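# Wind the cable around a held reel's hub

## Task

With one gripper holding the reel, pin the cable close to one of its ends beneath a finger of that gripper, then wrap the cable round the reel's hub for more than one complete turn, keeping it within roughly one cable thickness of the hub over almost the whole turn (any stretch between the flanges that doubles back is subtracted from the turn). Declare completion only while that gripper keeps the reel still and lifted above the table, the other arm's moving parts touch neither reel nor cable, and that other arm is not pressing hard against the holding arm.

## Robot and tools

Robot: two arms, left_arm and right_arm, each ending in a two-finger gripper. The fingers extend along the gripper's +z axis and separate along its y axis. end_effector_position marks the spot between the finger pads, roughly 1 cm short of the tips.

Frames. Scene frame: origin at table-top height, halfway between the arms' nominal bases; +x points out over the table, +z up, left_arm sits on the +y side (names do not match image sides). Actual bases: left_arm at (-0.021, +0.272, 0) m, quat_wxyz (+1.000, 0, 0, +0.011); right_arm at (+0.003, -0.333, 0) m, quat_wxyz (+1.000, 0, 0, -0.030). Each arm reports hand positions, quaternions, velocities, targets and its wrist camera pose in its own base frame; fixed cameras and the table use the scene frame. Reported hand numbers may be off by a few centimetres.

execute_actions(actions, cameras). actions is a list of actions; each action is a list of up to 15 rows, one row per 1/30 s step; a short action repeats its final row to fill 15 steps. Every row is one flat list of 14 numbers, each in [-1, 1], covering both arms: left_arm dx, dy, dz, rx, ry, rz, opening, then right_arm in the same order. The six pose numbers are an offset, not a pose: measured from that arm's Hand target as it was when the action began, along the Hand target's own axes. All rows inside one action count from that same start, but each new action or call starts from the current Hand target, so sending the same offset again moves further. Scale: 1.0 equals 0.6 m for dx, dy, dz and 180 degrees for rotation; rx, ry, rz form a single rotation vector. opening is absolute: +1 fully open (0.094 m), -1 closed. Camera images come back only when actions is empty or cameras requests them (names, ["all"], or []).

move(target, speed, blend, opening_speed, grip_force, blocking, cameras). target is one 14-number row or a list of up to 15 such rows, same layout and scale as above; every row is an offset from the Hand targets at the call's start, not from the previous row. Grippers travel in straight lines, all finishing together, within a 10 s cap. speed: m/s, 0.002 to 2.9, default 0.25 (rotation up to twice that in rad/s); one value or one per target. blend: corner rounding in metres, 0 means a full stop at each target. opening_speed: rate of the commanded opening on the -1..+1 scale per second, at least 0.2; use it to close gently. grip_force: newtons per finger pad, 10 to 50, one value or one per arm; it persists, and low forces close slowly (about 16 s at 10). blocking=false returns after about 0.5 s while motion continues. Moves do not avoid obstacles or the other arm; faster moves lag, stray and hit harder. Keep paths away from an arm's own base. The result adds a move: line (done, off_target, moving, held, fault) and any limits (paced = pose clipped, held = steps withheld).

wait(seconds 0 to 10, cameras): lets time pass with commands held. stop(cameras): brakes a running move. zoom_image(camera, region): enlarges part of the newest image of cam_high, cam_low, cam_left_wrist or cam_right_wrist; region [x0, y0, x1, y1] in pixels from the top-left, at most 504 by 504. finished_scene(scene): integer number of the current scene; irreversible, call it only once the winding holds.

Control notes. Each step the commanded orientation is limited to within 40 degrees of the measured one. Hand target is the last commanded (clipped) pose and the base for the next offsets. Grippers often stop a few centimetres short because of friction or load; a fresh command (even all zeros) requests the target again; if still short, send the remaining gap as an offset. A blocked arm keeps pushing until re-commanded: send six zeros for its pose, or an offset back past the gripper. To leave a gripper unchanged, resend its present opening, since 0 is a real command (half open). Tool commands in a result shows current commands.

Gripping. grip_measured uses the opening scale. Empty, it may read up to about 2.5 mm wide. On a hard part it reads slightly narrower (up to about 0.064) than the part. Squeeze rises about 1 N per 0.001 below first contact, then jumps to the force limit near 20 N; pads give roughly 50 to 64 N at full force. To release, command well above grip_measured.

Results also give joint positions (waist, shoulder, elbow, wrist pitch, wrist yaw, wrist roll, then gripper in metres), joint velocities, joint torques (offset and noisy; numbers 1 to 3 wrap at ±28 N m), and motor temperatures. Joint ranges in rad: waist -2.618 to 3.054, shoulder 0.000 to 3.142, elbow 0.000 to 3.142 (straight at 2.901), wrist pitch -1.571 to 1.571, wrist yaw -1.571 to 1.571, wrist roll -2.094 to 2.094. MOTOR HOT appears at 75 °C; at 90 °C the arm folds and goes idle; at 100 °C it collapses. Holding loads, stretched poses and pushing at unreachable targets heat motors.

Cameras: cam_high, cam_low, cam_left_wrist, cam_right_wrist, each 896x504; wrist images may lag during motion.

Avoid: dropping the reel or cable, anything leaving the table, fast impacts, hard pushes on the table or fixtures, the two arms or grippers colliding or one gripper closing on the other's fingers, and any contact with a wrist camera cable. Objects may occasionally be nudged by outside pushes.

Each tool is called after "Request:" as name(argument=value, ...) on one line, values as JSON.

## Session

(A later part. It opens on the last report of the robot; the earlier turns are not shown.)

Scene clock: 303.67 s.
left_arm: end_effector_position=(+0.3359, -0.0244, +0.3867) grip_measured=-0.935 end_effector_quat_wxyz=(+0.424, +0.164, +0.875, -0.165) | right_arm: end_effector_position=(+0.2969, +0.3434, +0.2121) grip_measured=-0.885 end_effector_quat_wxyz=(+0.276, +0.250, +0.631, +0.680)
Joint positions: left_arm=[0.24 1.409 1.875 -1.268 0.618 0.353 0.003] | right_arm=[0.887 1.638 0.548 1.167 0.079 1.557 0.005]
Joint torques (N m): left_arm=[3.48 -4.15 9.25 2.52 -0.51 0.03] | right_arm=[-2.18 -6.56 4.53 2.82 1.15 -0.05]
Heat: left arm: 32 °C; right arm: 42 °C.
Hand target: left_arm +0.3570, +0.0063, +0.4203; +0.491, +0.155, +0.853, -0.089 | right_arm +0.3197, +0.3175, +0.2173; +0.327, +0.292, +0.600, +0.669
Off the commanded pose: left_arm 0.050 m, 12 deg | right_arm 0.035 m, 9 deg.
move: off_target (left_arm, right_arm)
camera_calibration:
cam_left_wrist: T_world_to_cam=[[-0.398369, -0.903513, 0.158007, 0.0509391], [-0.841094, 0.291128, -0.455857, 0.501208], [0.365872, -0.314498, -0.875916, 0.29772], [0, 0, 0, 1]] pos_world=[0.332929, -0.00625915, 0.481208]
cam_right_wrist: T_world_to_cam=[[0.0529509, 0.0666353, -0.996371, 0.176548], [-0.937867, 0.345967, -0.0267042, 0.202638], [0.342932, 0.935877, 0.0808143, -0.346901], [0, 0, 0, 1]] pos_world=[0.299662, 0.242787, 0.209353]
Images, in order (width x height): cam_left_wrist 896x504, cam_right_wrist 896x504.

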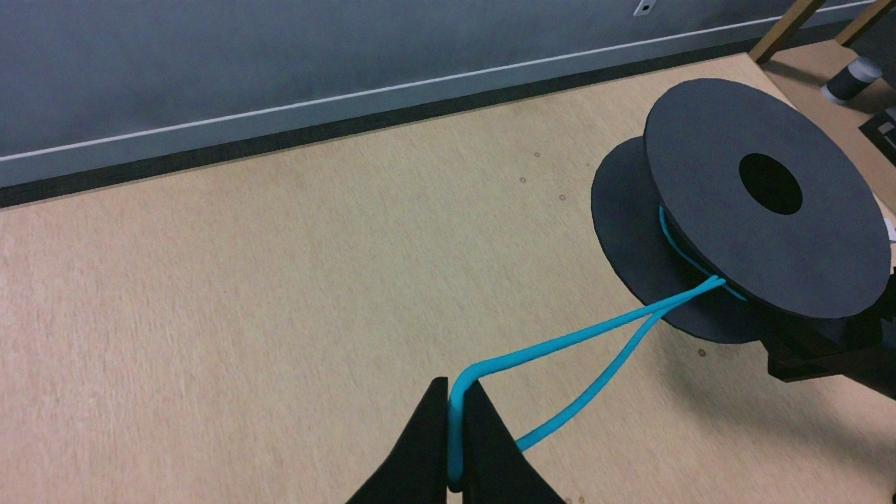

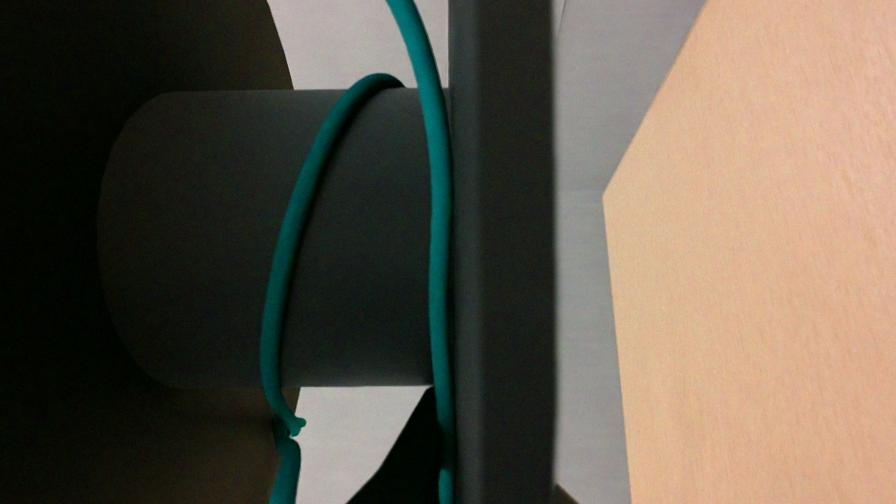

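Request:
move(target=[[0,-0.08,0,0,0,0,-1,0,0,0,0,0,0,-1],[0.242,-0.112,0.2135,0.148,0.263,0.211,-1,0,0,0,0,0,0,-1]], speed=0.15, cameras=["all"])

Request:
zoom_image(camera="cam_low", region=[290, 60, 500, 270])

Request:
zoom_image(camera="cam_high", region=[340, 60, 540, 230])

Scene clock: 311.10 s.
left_arm: end_effector_position=(+0.3716, -0.0680, +0.2346) grip_measured=-0.971 end_effector_quat_wxyz=(+0.127, +0.529, +0.839, -0.023) | right_arm: end_effector_position=(+0.3163, +0.3217, +0.1985) grip_measured=-0.885 end_effector_quat_wxyz=(+0.310, +0.297, +0.630, +0.647)
Joint positions: left_arm=[-0.112 1.865 2.06 -1.556 0.151 0.997 0.001] | right_arm=[0.863 1.638 0.538 1.13 0.179 1.56 0.005]
Joint torques (N m): left_arm=[-0.49 -7.08 4.51 0.63 0.04 0.08] | right_arm=[-0.36 -6.34 5.48 3.23 0.18 -0.1]
Heat: left arm: 31 °C; right arm: 43 °C.
Hand target: left_arm +0.3688, -0.0698, +0.2304; +0.072, +0.539, +0.838, -0.047 | right_arm +0.3196, +0.3176, +0.2173; +0.327, +0.292, +0.600, +0.669
Off the commanded pose: left_arm 0.005 m, 7 deg | right_arm 0.020 m, 5 deg.
joint sent to its limit (left arm) — joint 4 (wrist pitch), lower limit. The joint targets are off in orientation, not in position.
move: off_target (left_arm, right_arm)
camera_calibration:
cam_left_wrist: T_world_to_cam=[[-0.878624, -0.465026, -0.108496, 0.320551], [-0.477504, 0.854082, 0.206237, 0.22241], [-0.00324151, 0.233012, -0.972468, 0.334761], [0, 0, 0, 1]] pos_world=[0.388931, -0.118895, 0.314454]
cam_right_wrist: T_world_to_cam=[[0.0222989, 0.0316372, -0.999251, 0.184946], [-0.88849, 0.458866, -0.00529905, 0.171879], [0.458355, 0.887942, 0.0383416, -0.344787], [0, 0, 0, 1]] pos_world=[0.306623, 0.22143, 0.198938]

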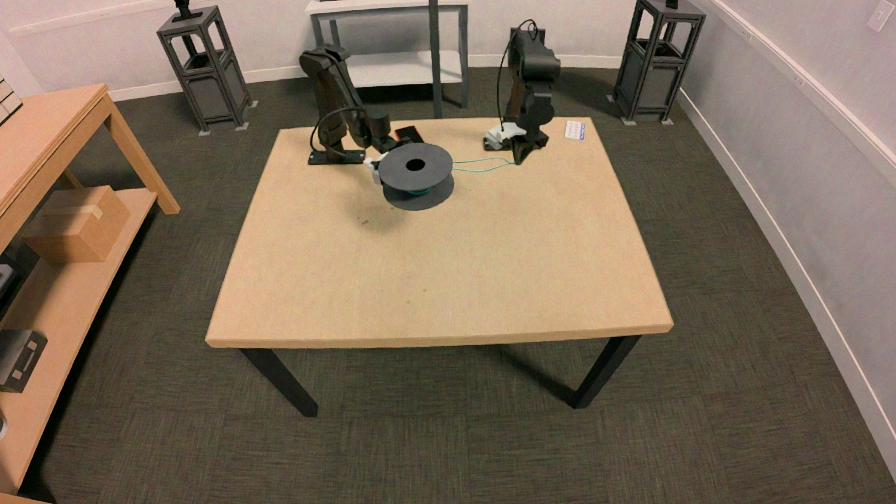

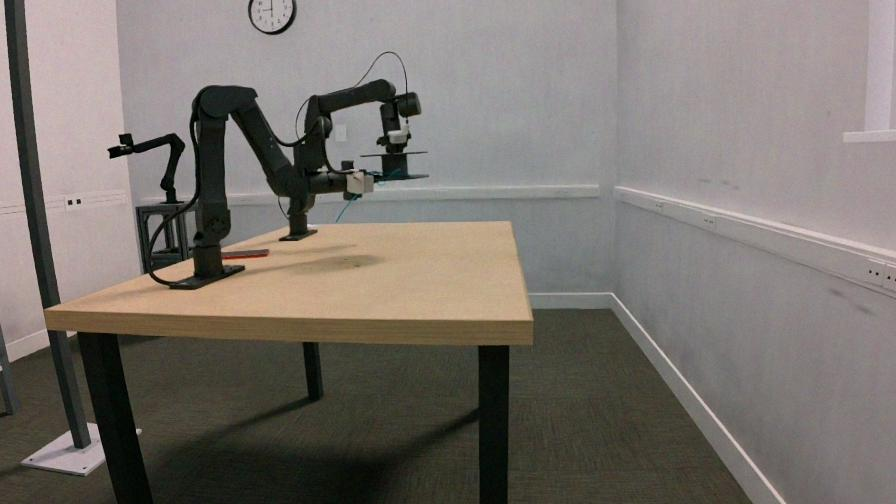

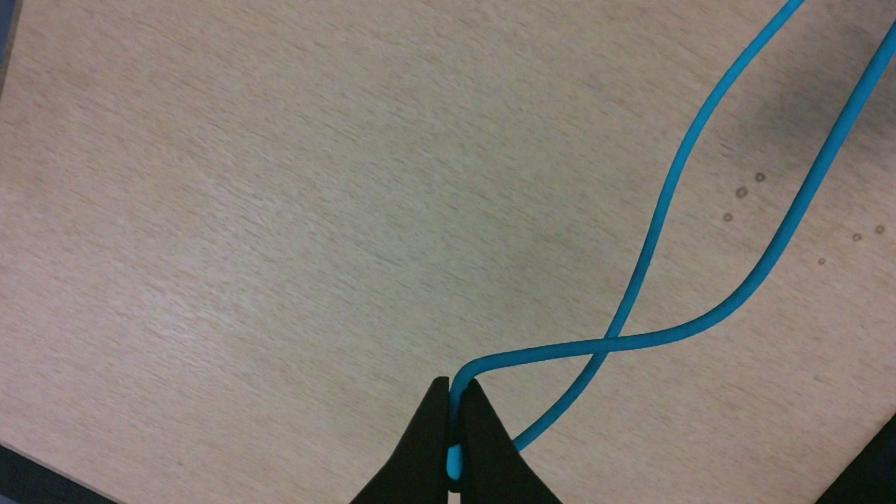

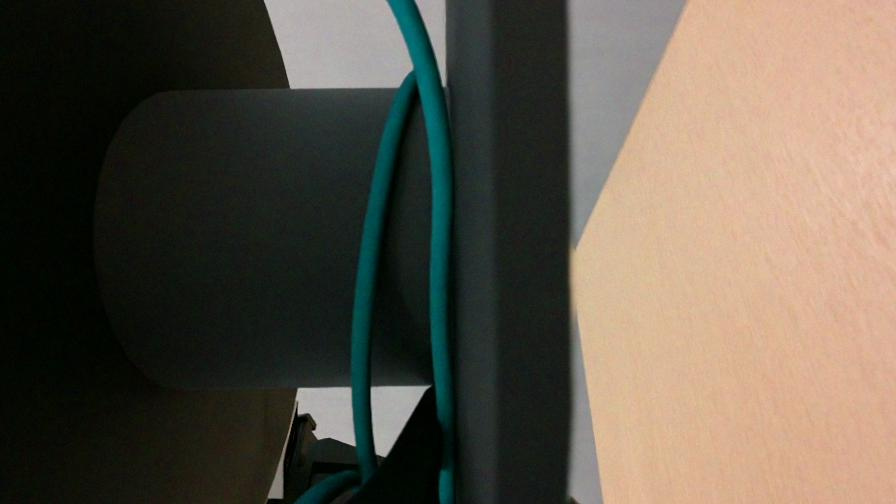

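Scaled by 2.400 from the camera's 896x504 image, which has a finer 1280x720 frame.

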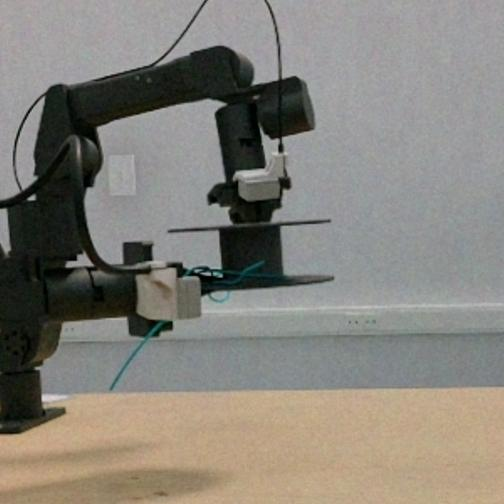

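Scaled by 2.520 from the camera's 896x504 image, which has a finer 1280x720 frame.

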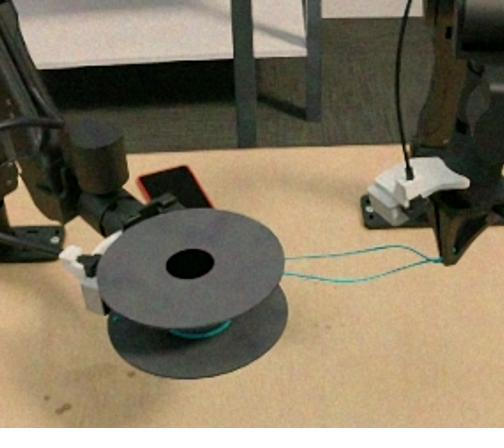

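Request:
move(target=[[0,0,0,0,0,0,-0.94,0,0,0,0,0,0,-1],[0.269,0.0725,-0.047,0,0,0,-0.94,0,0,0,0,0,0,-1]], speed=0.06, cameras=["all"])

Request:
zoom_image(camera="cam_low", region=[290, 60, 500, 270])

Request:
zoom_image(camera="cam_high", region=[340, 60, 580, 230])

Scene clock: 316.63 s.
left_arm: end_effector_position=(+0.3495, +0.0403, +0.2309) grip_measured=-0.938 end_effector_quat_wxyz=(+0.181, +0.543, +0.816, -0.079) | right_arm: end_effector_position=(+0.2836, +0.3537, +0.1956) grip_measured=-0.885 end_effector_quat_wxyz=(+0.246, +0.233, +0.659, +0.672)
Joint positions: left_arm=[0.305 1.818 1.953 -1.595 0.383 1.457 0.003] | right_arm=[0.901 1.643 0.538 1.128 0.021 1.56 0.005]
Joint torques (N m): left_arm=[5.97 -9.06 5.35 0.86 -1.46 0.01] | right_arm=[-3.11 -7.87 4.63 3.2 1.69 -0.05]
Heat: left arm: 30 °C; right arm: 45 °C.
Hand target: left_arm +0.3405, +0.0972, +0.2304; +0.072, +0.539, +0.838, -0.047 | right_arm +0.3197, +0.3175, +0.2173; +0.328, +0.292, +0.600, +0.669
Off the commanded pose: left_arm 0.058 m, 13 deg | right_arm 0.055 m, 13 deg.
joint read past its limit (left arm) — joint 4 (wrist pitch), lower limit.
joint sent to its limit (left arm) — joint 4 (wrist pitch), lower limit. The joint targets are off in position and orientation.
move: off_target (left_arm, right_arm)
camera_calibration:
cam_left_wrist: T_world_to_cam=[[-0.901554, -0.425861, -0.0764331, 0.350081], [-0.430356, 0.900868, 0.0568393, 0.136344], [0.0446504, 0.0841372, -0.995453, 0.300402], [0, 0, 0, 1]] pos_world=[0.36088, 0.000983003, 0.318044]
cam_right_wrist: T_world_to_cam=[[0.0146727, 0.0264289, -0.999543, 0.185772], [-0.960846, 0.276999, -0.00678054, 0.21326], [0.276694, 0.960507, 0.0294585, -0.33051], [0, 0, 0, 1]] pos_world=[0.293635, 0.253474, 0.19687]

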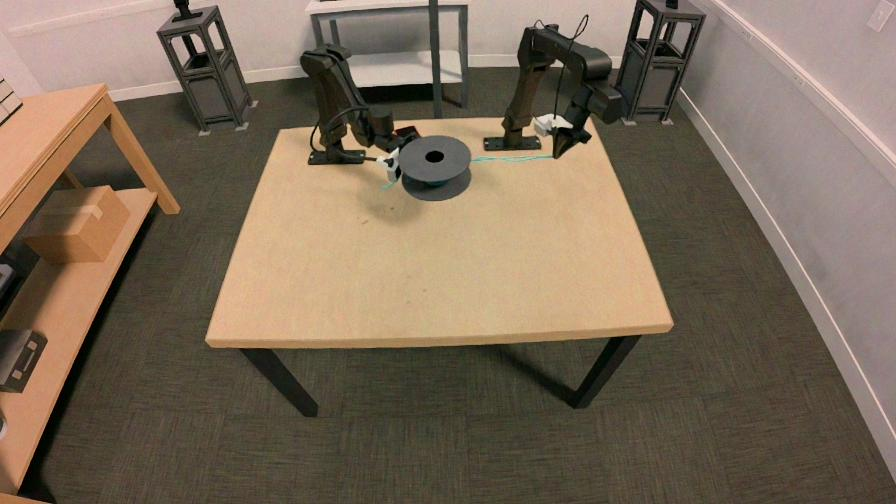

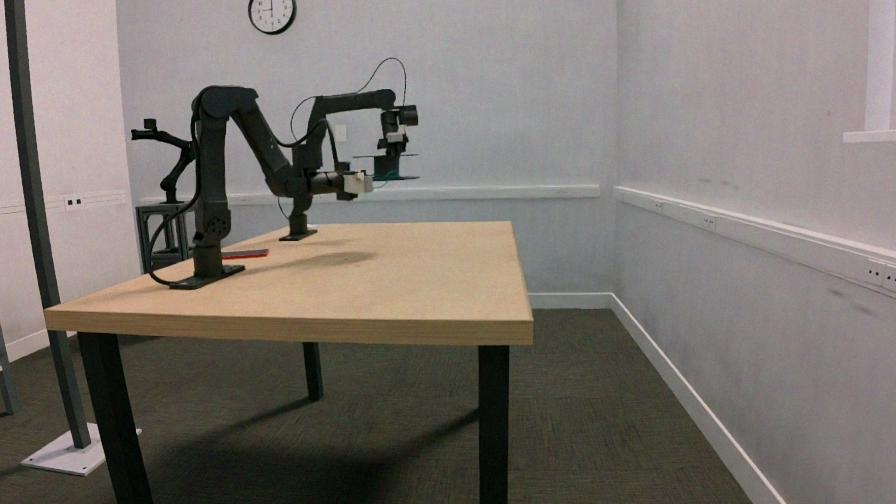

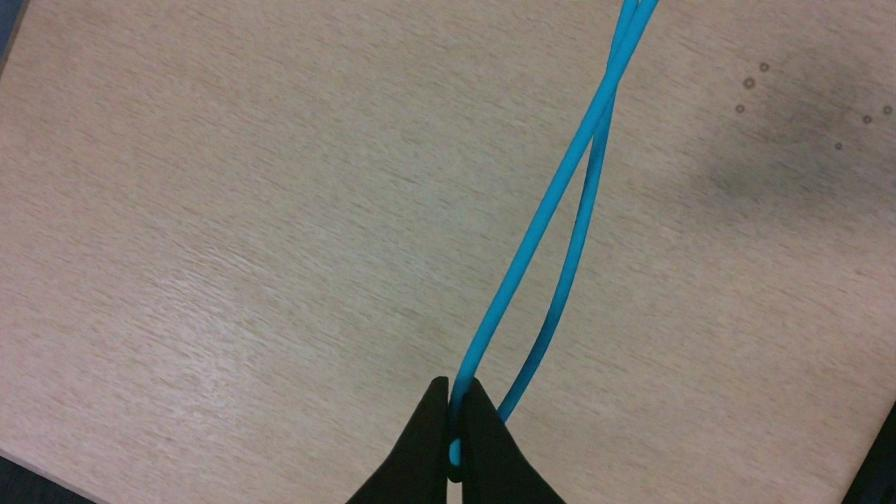

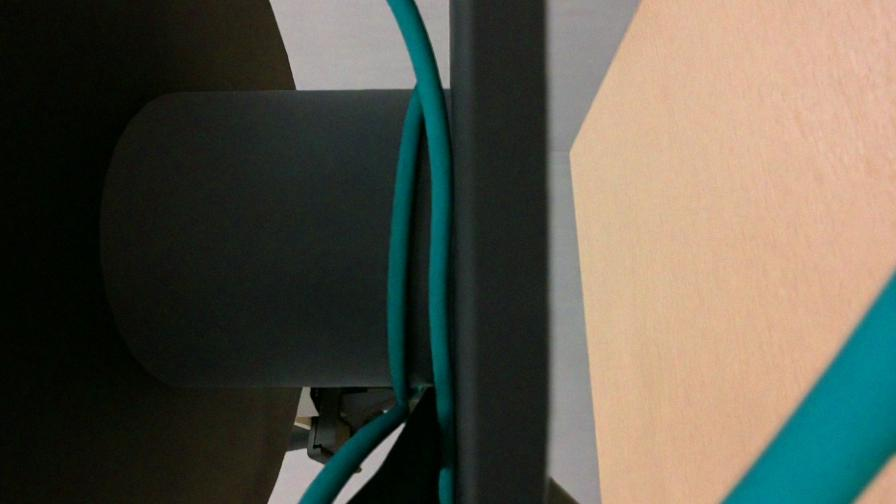

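Scaled by 2.400 from the camera's 896x504 image, which has a finer 1280x720 frame.

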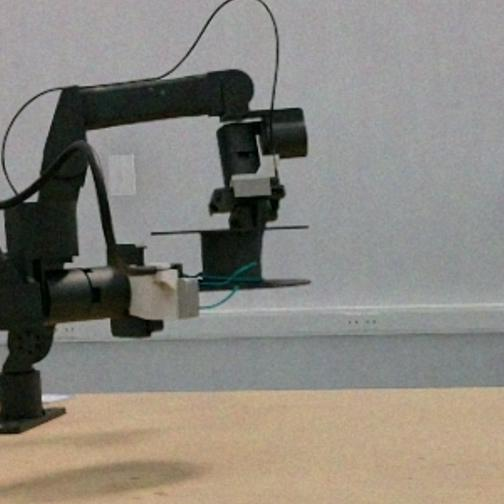

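Scaled by 2.100 from the camera's 896x504 image, which has a finer 1280x720 frame.

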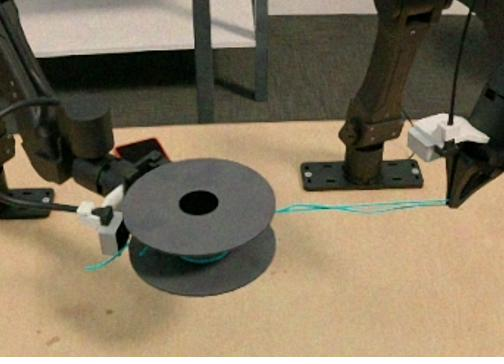

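Request:
move(target=[[-0.18,-0.05,0.03,0,0,0,-0.94,0,0,0,0,0,0,-1],[-0.18,-0.05,0.03,0,0,0,-0.3,0,0,0,0,0,0,-1],[-0.1,-0.05,-0.18,0,0,0,-0.3,0,0,0,0,0,0,-1]], speed=0.12, cameras=["all"])

Request:
zoom_image(camera="cam_low", region=[290, 60, 500, 290])

Request:
zoom_image(camera="cam_high", region=[340, 80, 580, 280])

Scene clock: 321.47 s.
left_arm: end_effector_position=(+0.3308, +0.0496, +0.3338) grip_measured=-0.301 end_effector_quat_wxyz=(+0.236, +0.503, +0.825, +0.108) | right_arm: end_effector_position=(+0.3170, +0.3216, +0.1954) grip_measured=-0.885 end_effector_quat_wxyz=(+0.309, +0.299, +0.632, +0.644)
Joint positions: left_arm=[0.24 1.601 2.096 -1.569 0.176 1.291 0.033] | right_arm=[0.862 1.643 0.538 1.127 0.18 1.561 0.005]
Joint torques (N m): left_arm=[0.42 -5.74 6.67 1.24 0.26 0.04] | right_arm=[-0.34 -6.74 5.44 3.29 0.15 -0.11]
Heat: left arm: 30 °C; right arm: 46 °C.
Hand target: left_arm +0.3302, +0.0480, +0.3473; +0.072, +0.539, +0.838, -0.047 | right_arm +0.3196, +0.3175, +0.2173; +0.328, +0.292, +0.600, +0.669
Off the commanded pose: left_arm 0.013 m, 26 deg | right_arm 0.022 m, 5 deg.
joint read past its limit (left arm) — joint 4 (wrist pitch), lower limit.
joint sent to its limit (left arm) — joint 4 (wrist pitch), lower limit. The joint targets are off in orientation, not in position.
move: off_target (left_arm, right_arm); target 2's new opening was sent with left_arm's hand 0.010 m and 4 deg from that target
camera_calibration:
cam_left_wrist: T_world_to_cam=[[-0.757949, -0.494129, -0.425851, 0.417649], [-0.586474, 0.802015, 0.113229, 0.151773], [0.285589, 0.335572, -0.89768, 0.278157], [0, 0, 0, 1]] pos_world=[0.326129, -0.00869317, 0.410368]
cam_right_wrist: T_world_to_cam=[[0.0161545, 0.0255507, -0.999543, 0.185763], [-0.887663, 0.460487, -0.00257518, 0.171158], [0.460211, 0.887299, 0.0301193, -0.343745], [0, 0, 0, 1]] pos_world=[0.307125, 0.221442, 0.196472]

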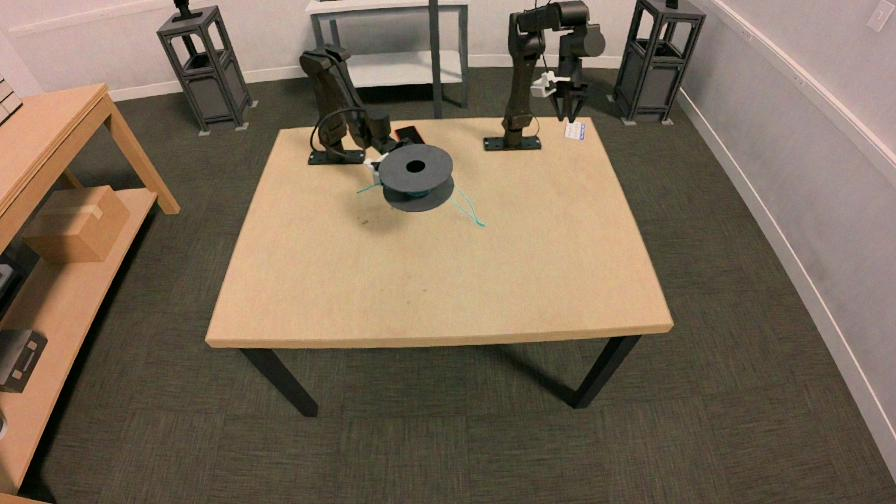

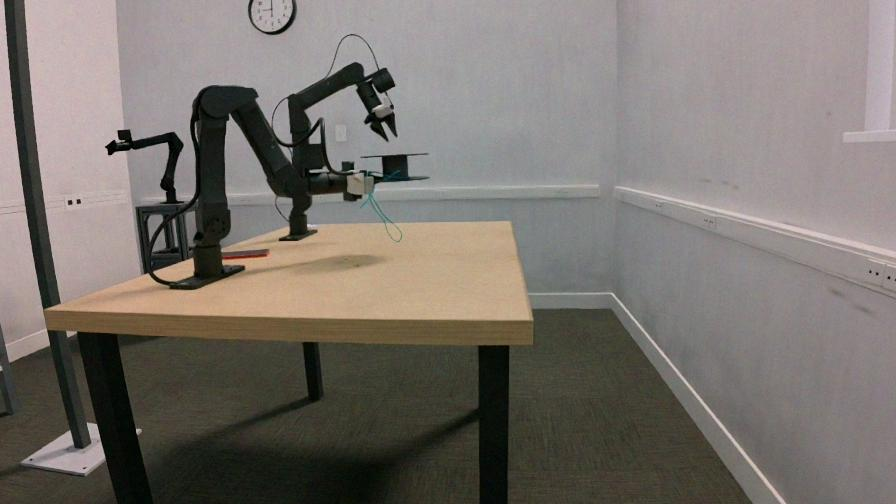

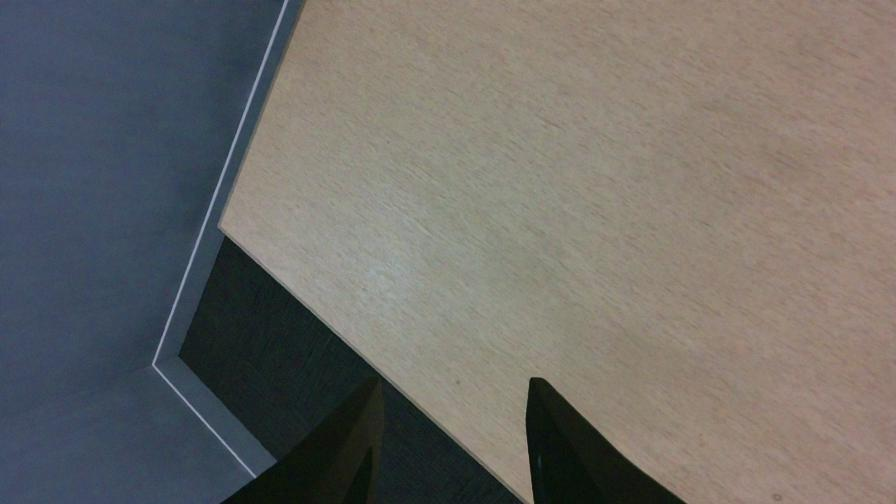

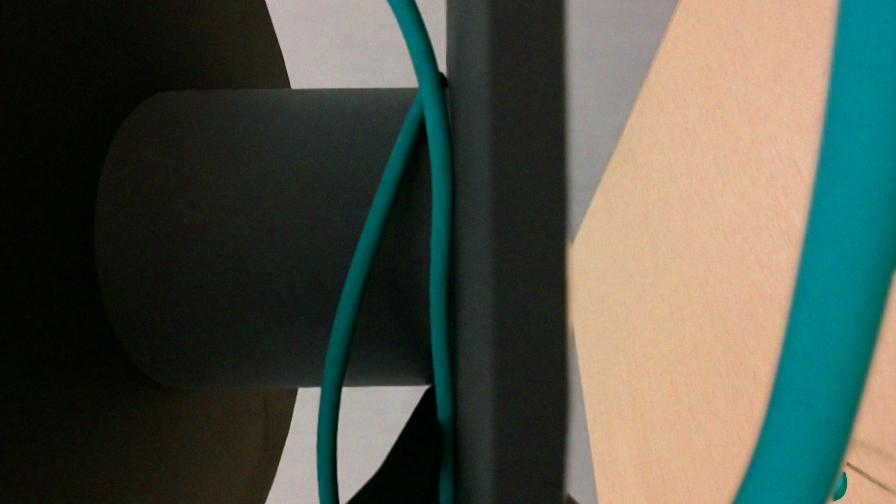

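Scaled by 2.191 from the camera's 896x504 image, which has a finer 1280x720 frame.

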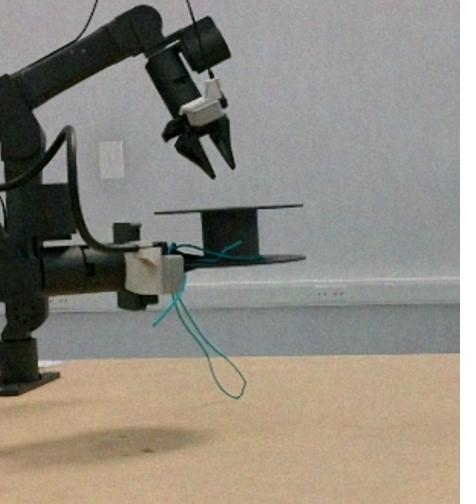

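Scaled by 2.100 from the camera's 896x504 image, which has a finer 1280x720 frame.

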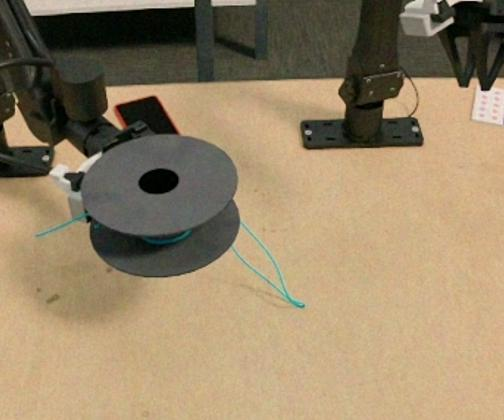

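Request:
move(target=[-0.089,-0.152,0.23,-0.115,-0.437,-0.0966,-0.2,0,0,0,0,0,0,-1], speed=0.2, cameras=["cam_left_wrist","cam_high","cam_low"])

Request:
zoom_image(camera="cam_left_wrist", region=[392, 0, 896, 504])

Scene clock: 328.20 s.
left_arm: end_effector_position=(+0.2791, -0.0579, +0.2227) grip_measured=-0.201 end_effector_quat_wxyz=(+0.661, +0.246, +0.665, -0.246) | right_arm: end_effector_position=(+0.3170, +0.3216, +0.1954) grip_measured=-0.885 end_effector_quat_wxyz=(+0.309, +0.299, +0.632, +0.644)
Joint positions: left_arm=[0.39 0.876 0.242 0.622 1.1 0.009 0.038] | right_arm=[0.862 1.643 0.538 1.127 0.18 1.561 0.005]
Joint torques (N m): left_arm=[-0.69 -0.46 5.12 1.74 -0.06 -0.04] | right_arm=[-0.29 -6.76 5.48 3.28 0.16 -0.11]
Motor temperatures (°C): left_arm=[21 29 25 28 20 19 20] | right_arm=[22 27 27 47 23 19 23]
Heat: left arm: 29 °C; right arm: 47 °C.
Hand target: left_arm +0.2786, -0.0592, +0.2205; +0.662, +0.245, +0.664, -0.245 | right_arm +0.3196, +0.3175, +0.2173; +0.328, +0.292, +0.600, +0.669
Off the commanded pose: left_arm 0.003 m, 0 deg | right_arm 0.022 m, 5 deg.
move: off_target (right_arm)
camera_calibration:
cam_left_wrist: T_world_to_cam=[[-0.635916, -0.77129, 0.0268584, 0.12718], [-0.356398, 0.26262, -0.896667, 0.349711], [0.684537, -0.579777, -0.441891, -0.0366221], [0, 0, 0, 1]] pos_world=[0.230581, -0.0149807, 0.293975]
Images, in order (width x height): cam_high 896x504, cam_low 896x504, cam_left_wrist 896x504.

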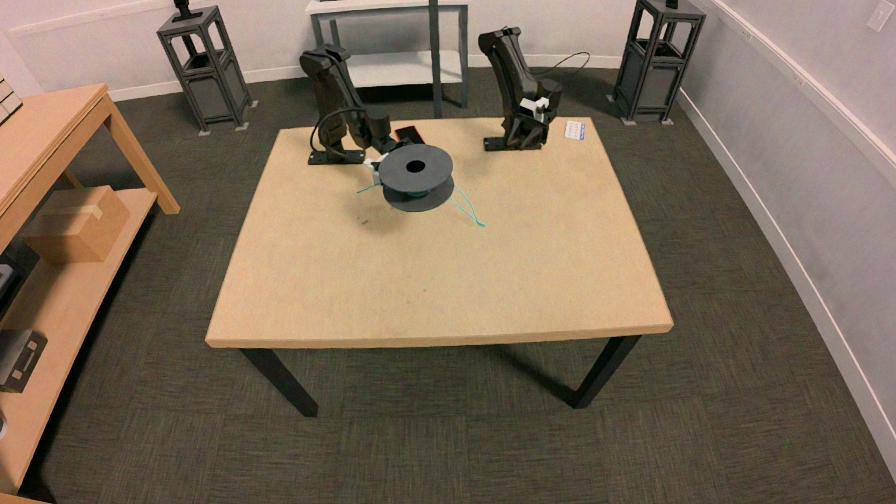

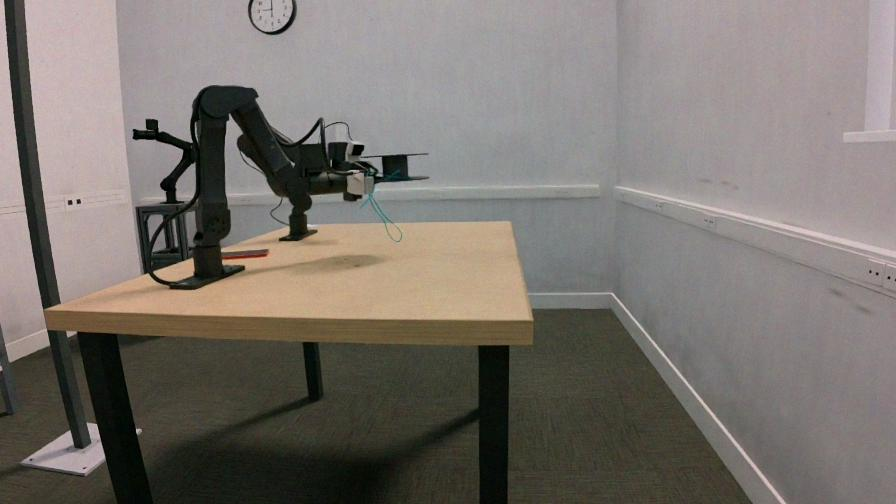

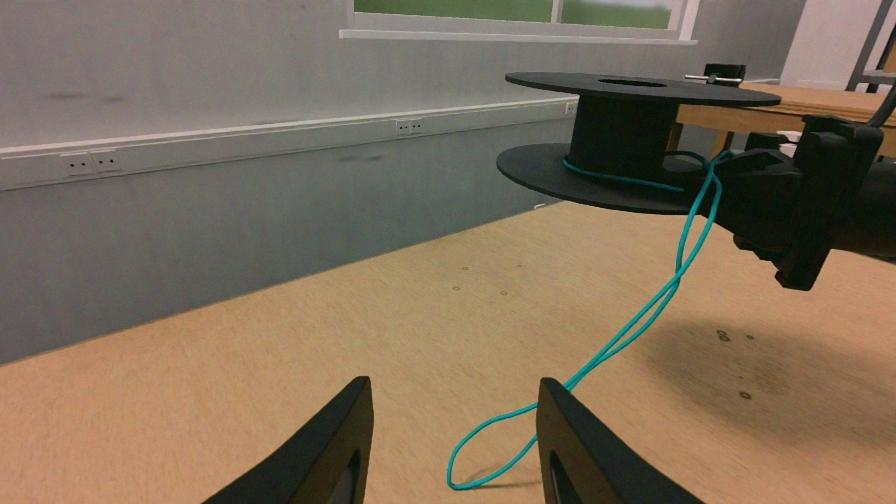

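Scaled by 1.000.

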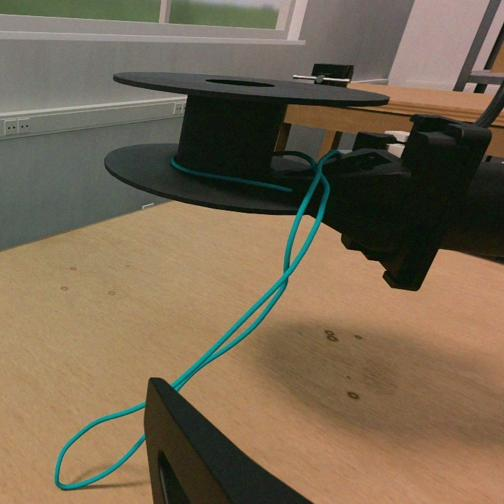

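Request:
zoom_image(camera="cam_left_wrist", region=[640, 110, 800, 300])

Scaled by 2.653 from the camera's 896x504 image, which has a finer 1280x720 frame.

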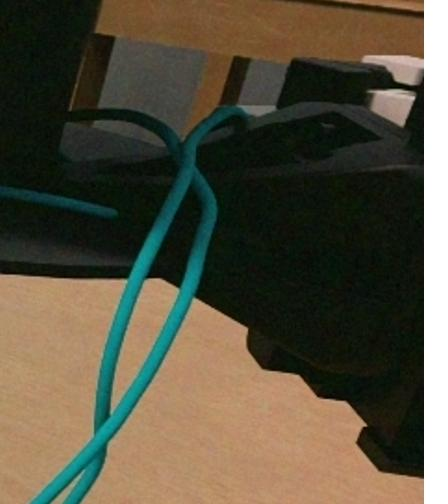

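Request:
move(target=[0,0,0,0,0,0,-0.2,0,0.164,0.026,0,0,-0.36,-1], speed=0.2, cameras=["all"])

Request:
zoom_image(camera="cam_low", region=[290, 60, 500, 290])

Request:
zoom_image(camera="cam_high", region=[340, 80, 540, 280])

Scene clock: 337.83 s.
left_arm: end_effector_position=(+0.2791, -0.0579, +0.2230) grip_measured=-0.201 end_effector_quat_wxyz=(+0.661, +0.246, +0.665, -0.245) | right_arm: end_effector_position=(+0.3212, +0.3221, +0.2583) grip_measured=-0.885 end_effector_quat_wxyz=(+0.591, -0.091, +0.719, +0.354)
Joint positions: left_arm=[0.39 0.876 0.242 0.623 1.1 0.008 0.038] | right_arm=[0.862 1.415 0.729 0.636 0.196 0.424 0.005]
Joint torques (N m): left_arm=[-0.66 -0.43 5.04 1.72 -0.04 -0.05] | right_arm=[-0.39 -9.52 10.19 3.21 0.01 -0.04]
Heat: left arm: 28 °C; right arm: 48 °C.
Hand target: left_arm +0.2786, -0.0592, +0.2205; +0.662, +0.245, +0.664, -0.245 | right_arm +0.3232, +0.3205, +0.3170; +0.635, -0.074, +0.663, +0.390
Off the commanded pose: left_arm 0.003 m, 0 deg | right_arm 0.059 m, 9 deg.
move: off_target (right_arm)
camera_calibration:
cam_left_wrist: T_world_to_cam=[[-0.635957, -0.771278, 0.0262325, 0.127306], [-0.355504, 0.262622, -0.897021, 0.349753], [0.684963, -0.579793, -0.441209, -0.0367647], [0, 0, 0, 1]] pos_world=[0.230482, -0.0149808, 0.294175]
cam_right_wrist: T_world_to_cam=[[0.550877, -0.723281, -0.416413, 0.167371], [-0.579999, 0.0269917, -0.81417, 0.425266], [0.600113, 0.690026, -0.404633, -0.217103], [0, 0, 0, 1]] pos_world=[0.284739, 0.259385, 0.328087]

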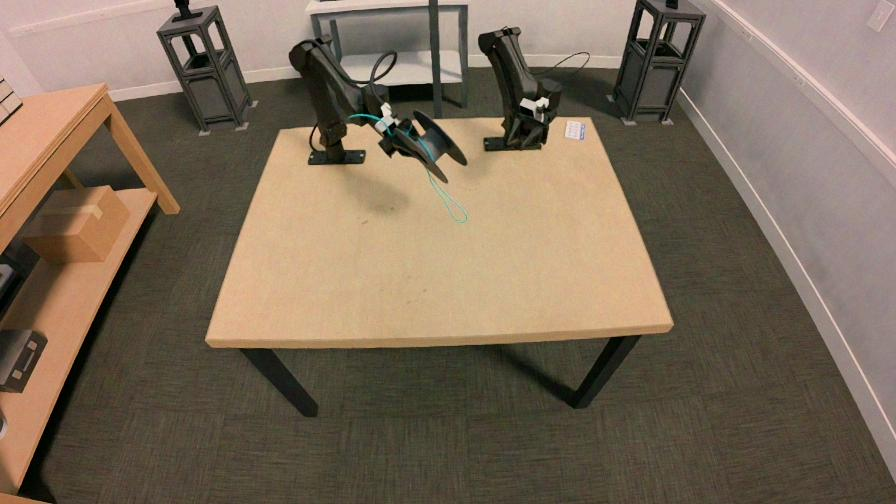

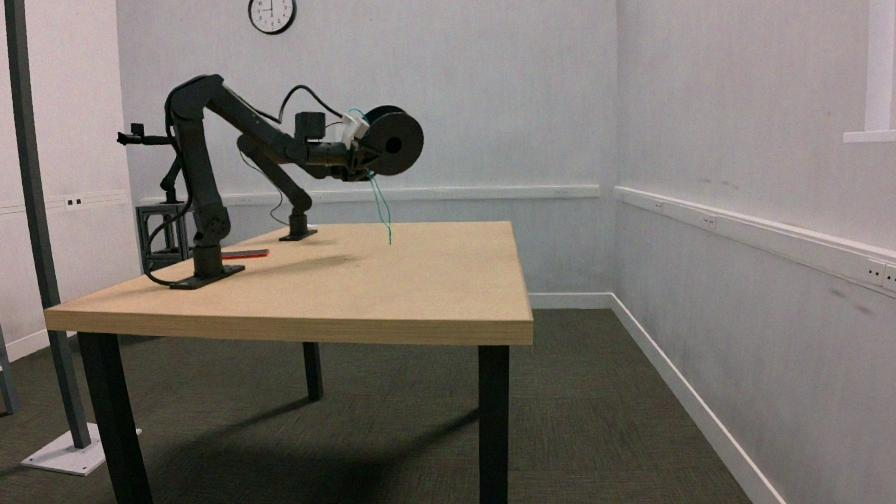

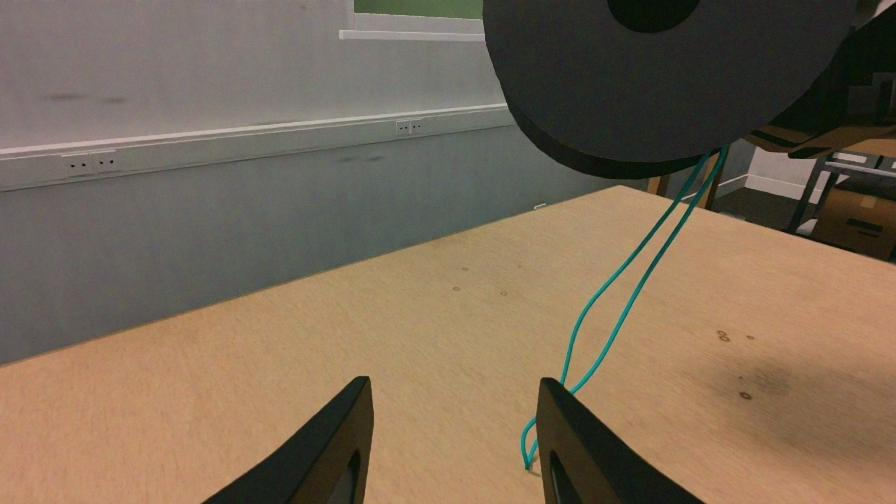

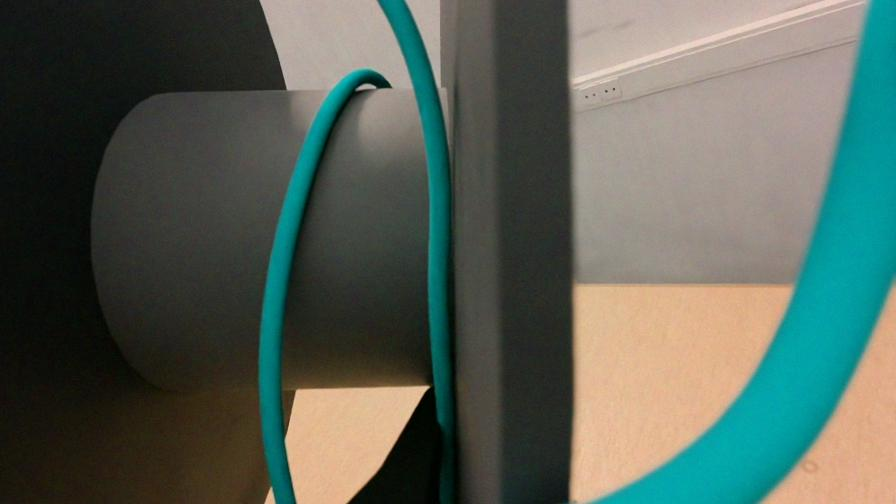

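Scaled by 2.191 from the camera's 896x504 image, which has a finer 1280x720 frame.

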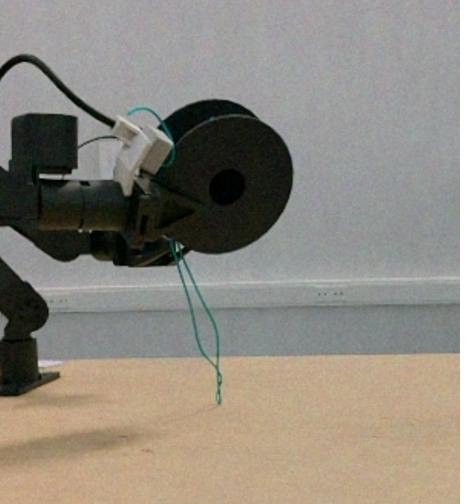

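Scaled by 2.520 from the camera's 896x504 image, which has a finer 1280x720 frame.

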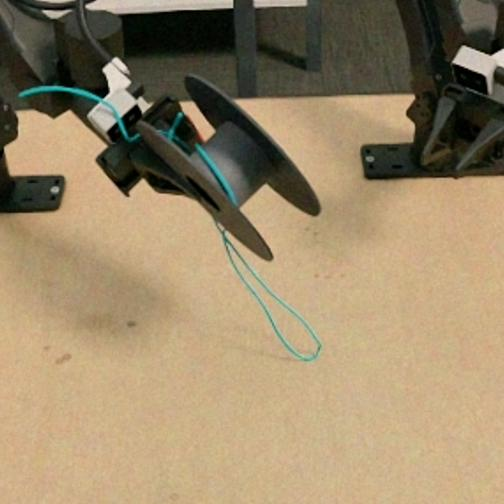

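Request:
move(target=[0.134,-0.2415,0.259,0,0,0,-0.4,0,0,0,0,0,0,-1], speed=0.15, cameras=["cam_left_wrist","cam_low"])

Request:
zoom_image(camera="cam_low", region=[290, 60, 500, 290])

Scene clock: 341.70 s.
left_arm: end_effector_position=(+0.2975, -0.2654, +0.1263) grip_measured=-0.398 end_effector_quat_wxyz=(+0.645, +0.254, +0.680, -0.240) | right_arm: end_effector_position=(+0.3219, +0.3215, +0.2583) grip_measured=-0.885 end_effector_quat_wxyz=(+0.592, -0.090, +0.719, +0.354)
Joint positions: left_arm=[-0.745 1.749 0.267 1.428 -0.031 -0.002 0.028] | right_arm=[0.86 1.415 0.729 0.636 0.196 0.423 0.005]
Joint torques (N m): left_arm=[-0.61 -4.12 5.3 2.28 -0.07 0] | right_arm=[-0.32 -9.55 10.18 3.18 0 -0.04]
Heat: left arm: 29 °C; right arm: 48 °C.
Hand target: left_arm +0.3020, -0.2704, +0.1398; +0.662, +0.245, +0.664, -0.245 | right_arm +0.3233, +0.3205, +0.3170; +0.635, -0.074, +0.663, +0.390
Off the commanded pose: left_arm 0.015 m, 3 deg | right_arm 0.059 m, 9 deg.
move: off_target (left_arm, right_arm)
camera_calibration:
cam_left_wrist: T_world_to_cam=[[-0.638234, -0.76947, 0.02395, -0.017055], [-0.386498, 0.293364, -0.87439, 0.338553], [0.66579, -0.567322, -0.484633, -0.197797], [0, 0, 0, 1]] pos_world=[0.251656, -0.224657, 0.200577]
Images, in order (width x height): cam_low 896x504, cam_left_wrist 896x504.

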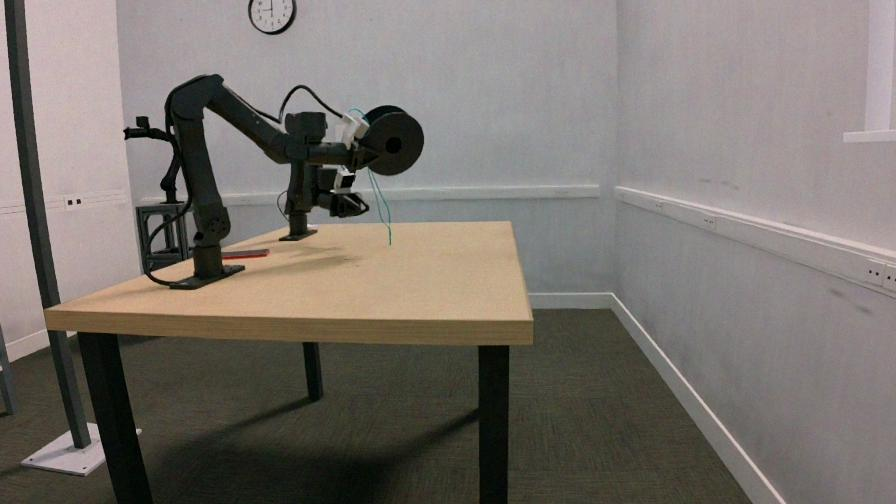

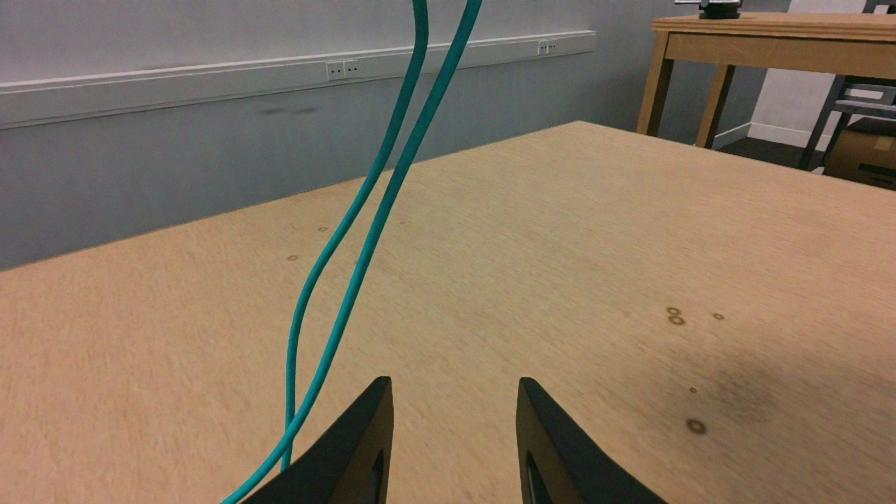

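Scaled by 2.191 from the camera's 896x504 image, which has a finer 1280x720 frame.

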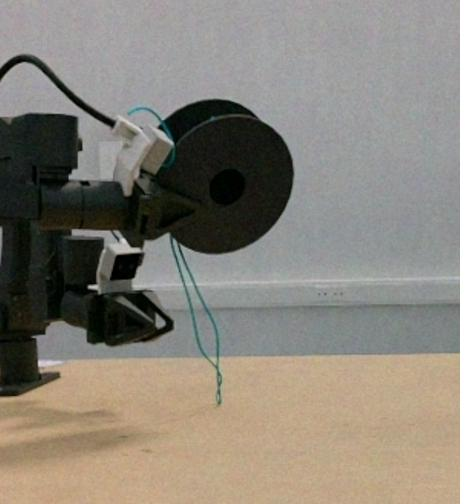

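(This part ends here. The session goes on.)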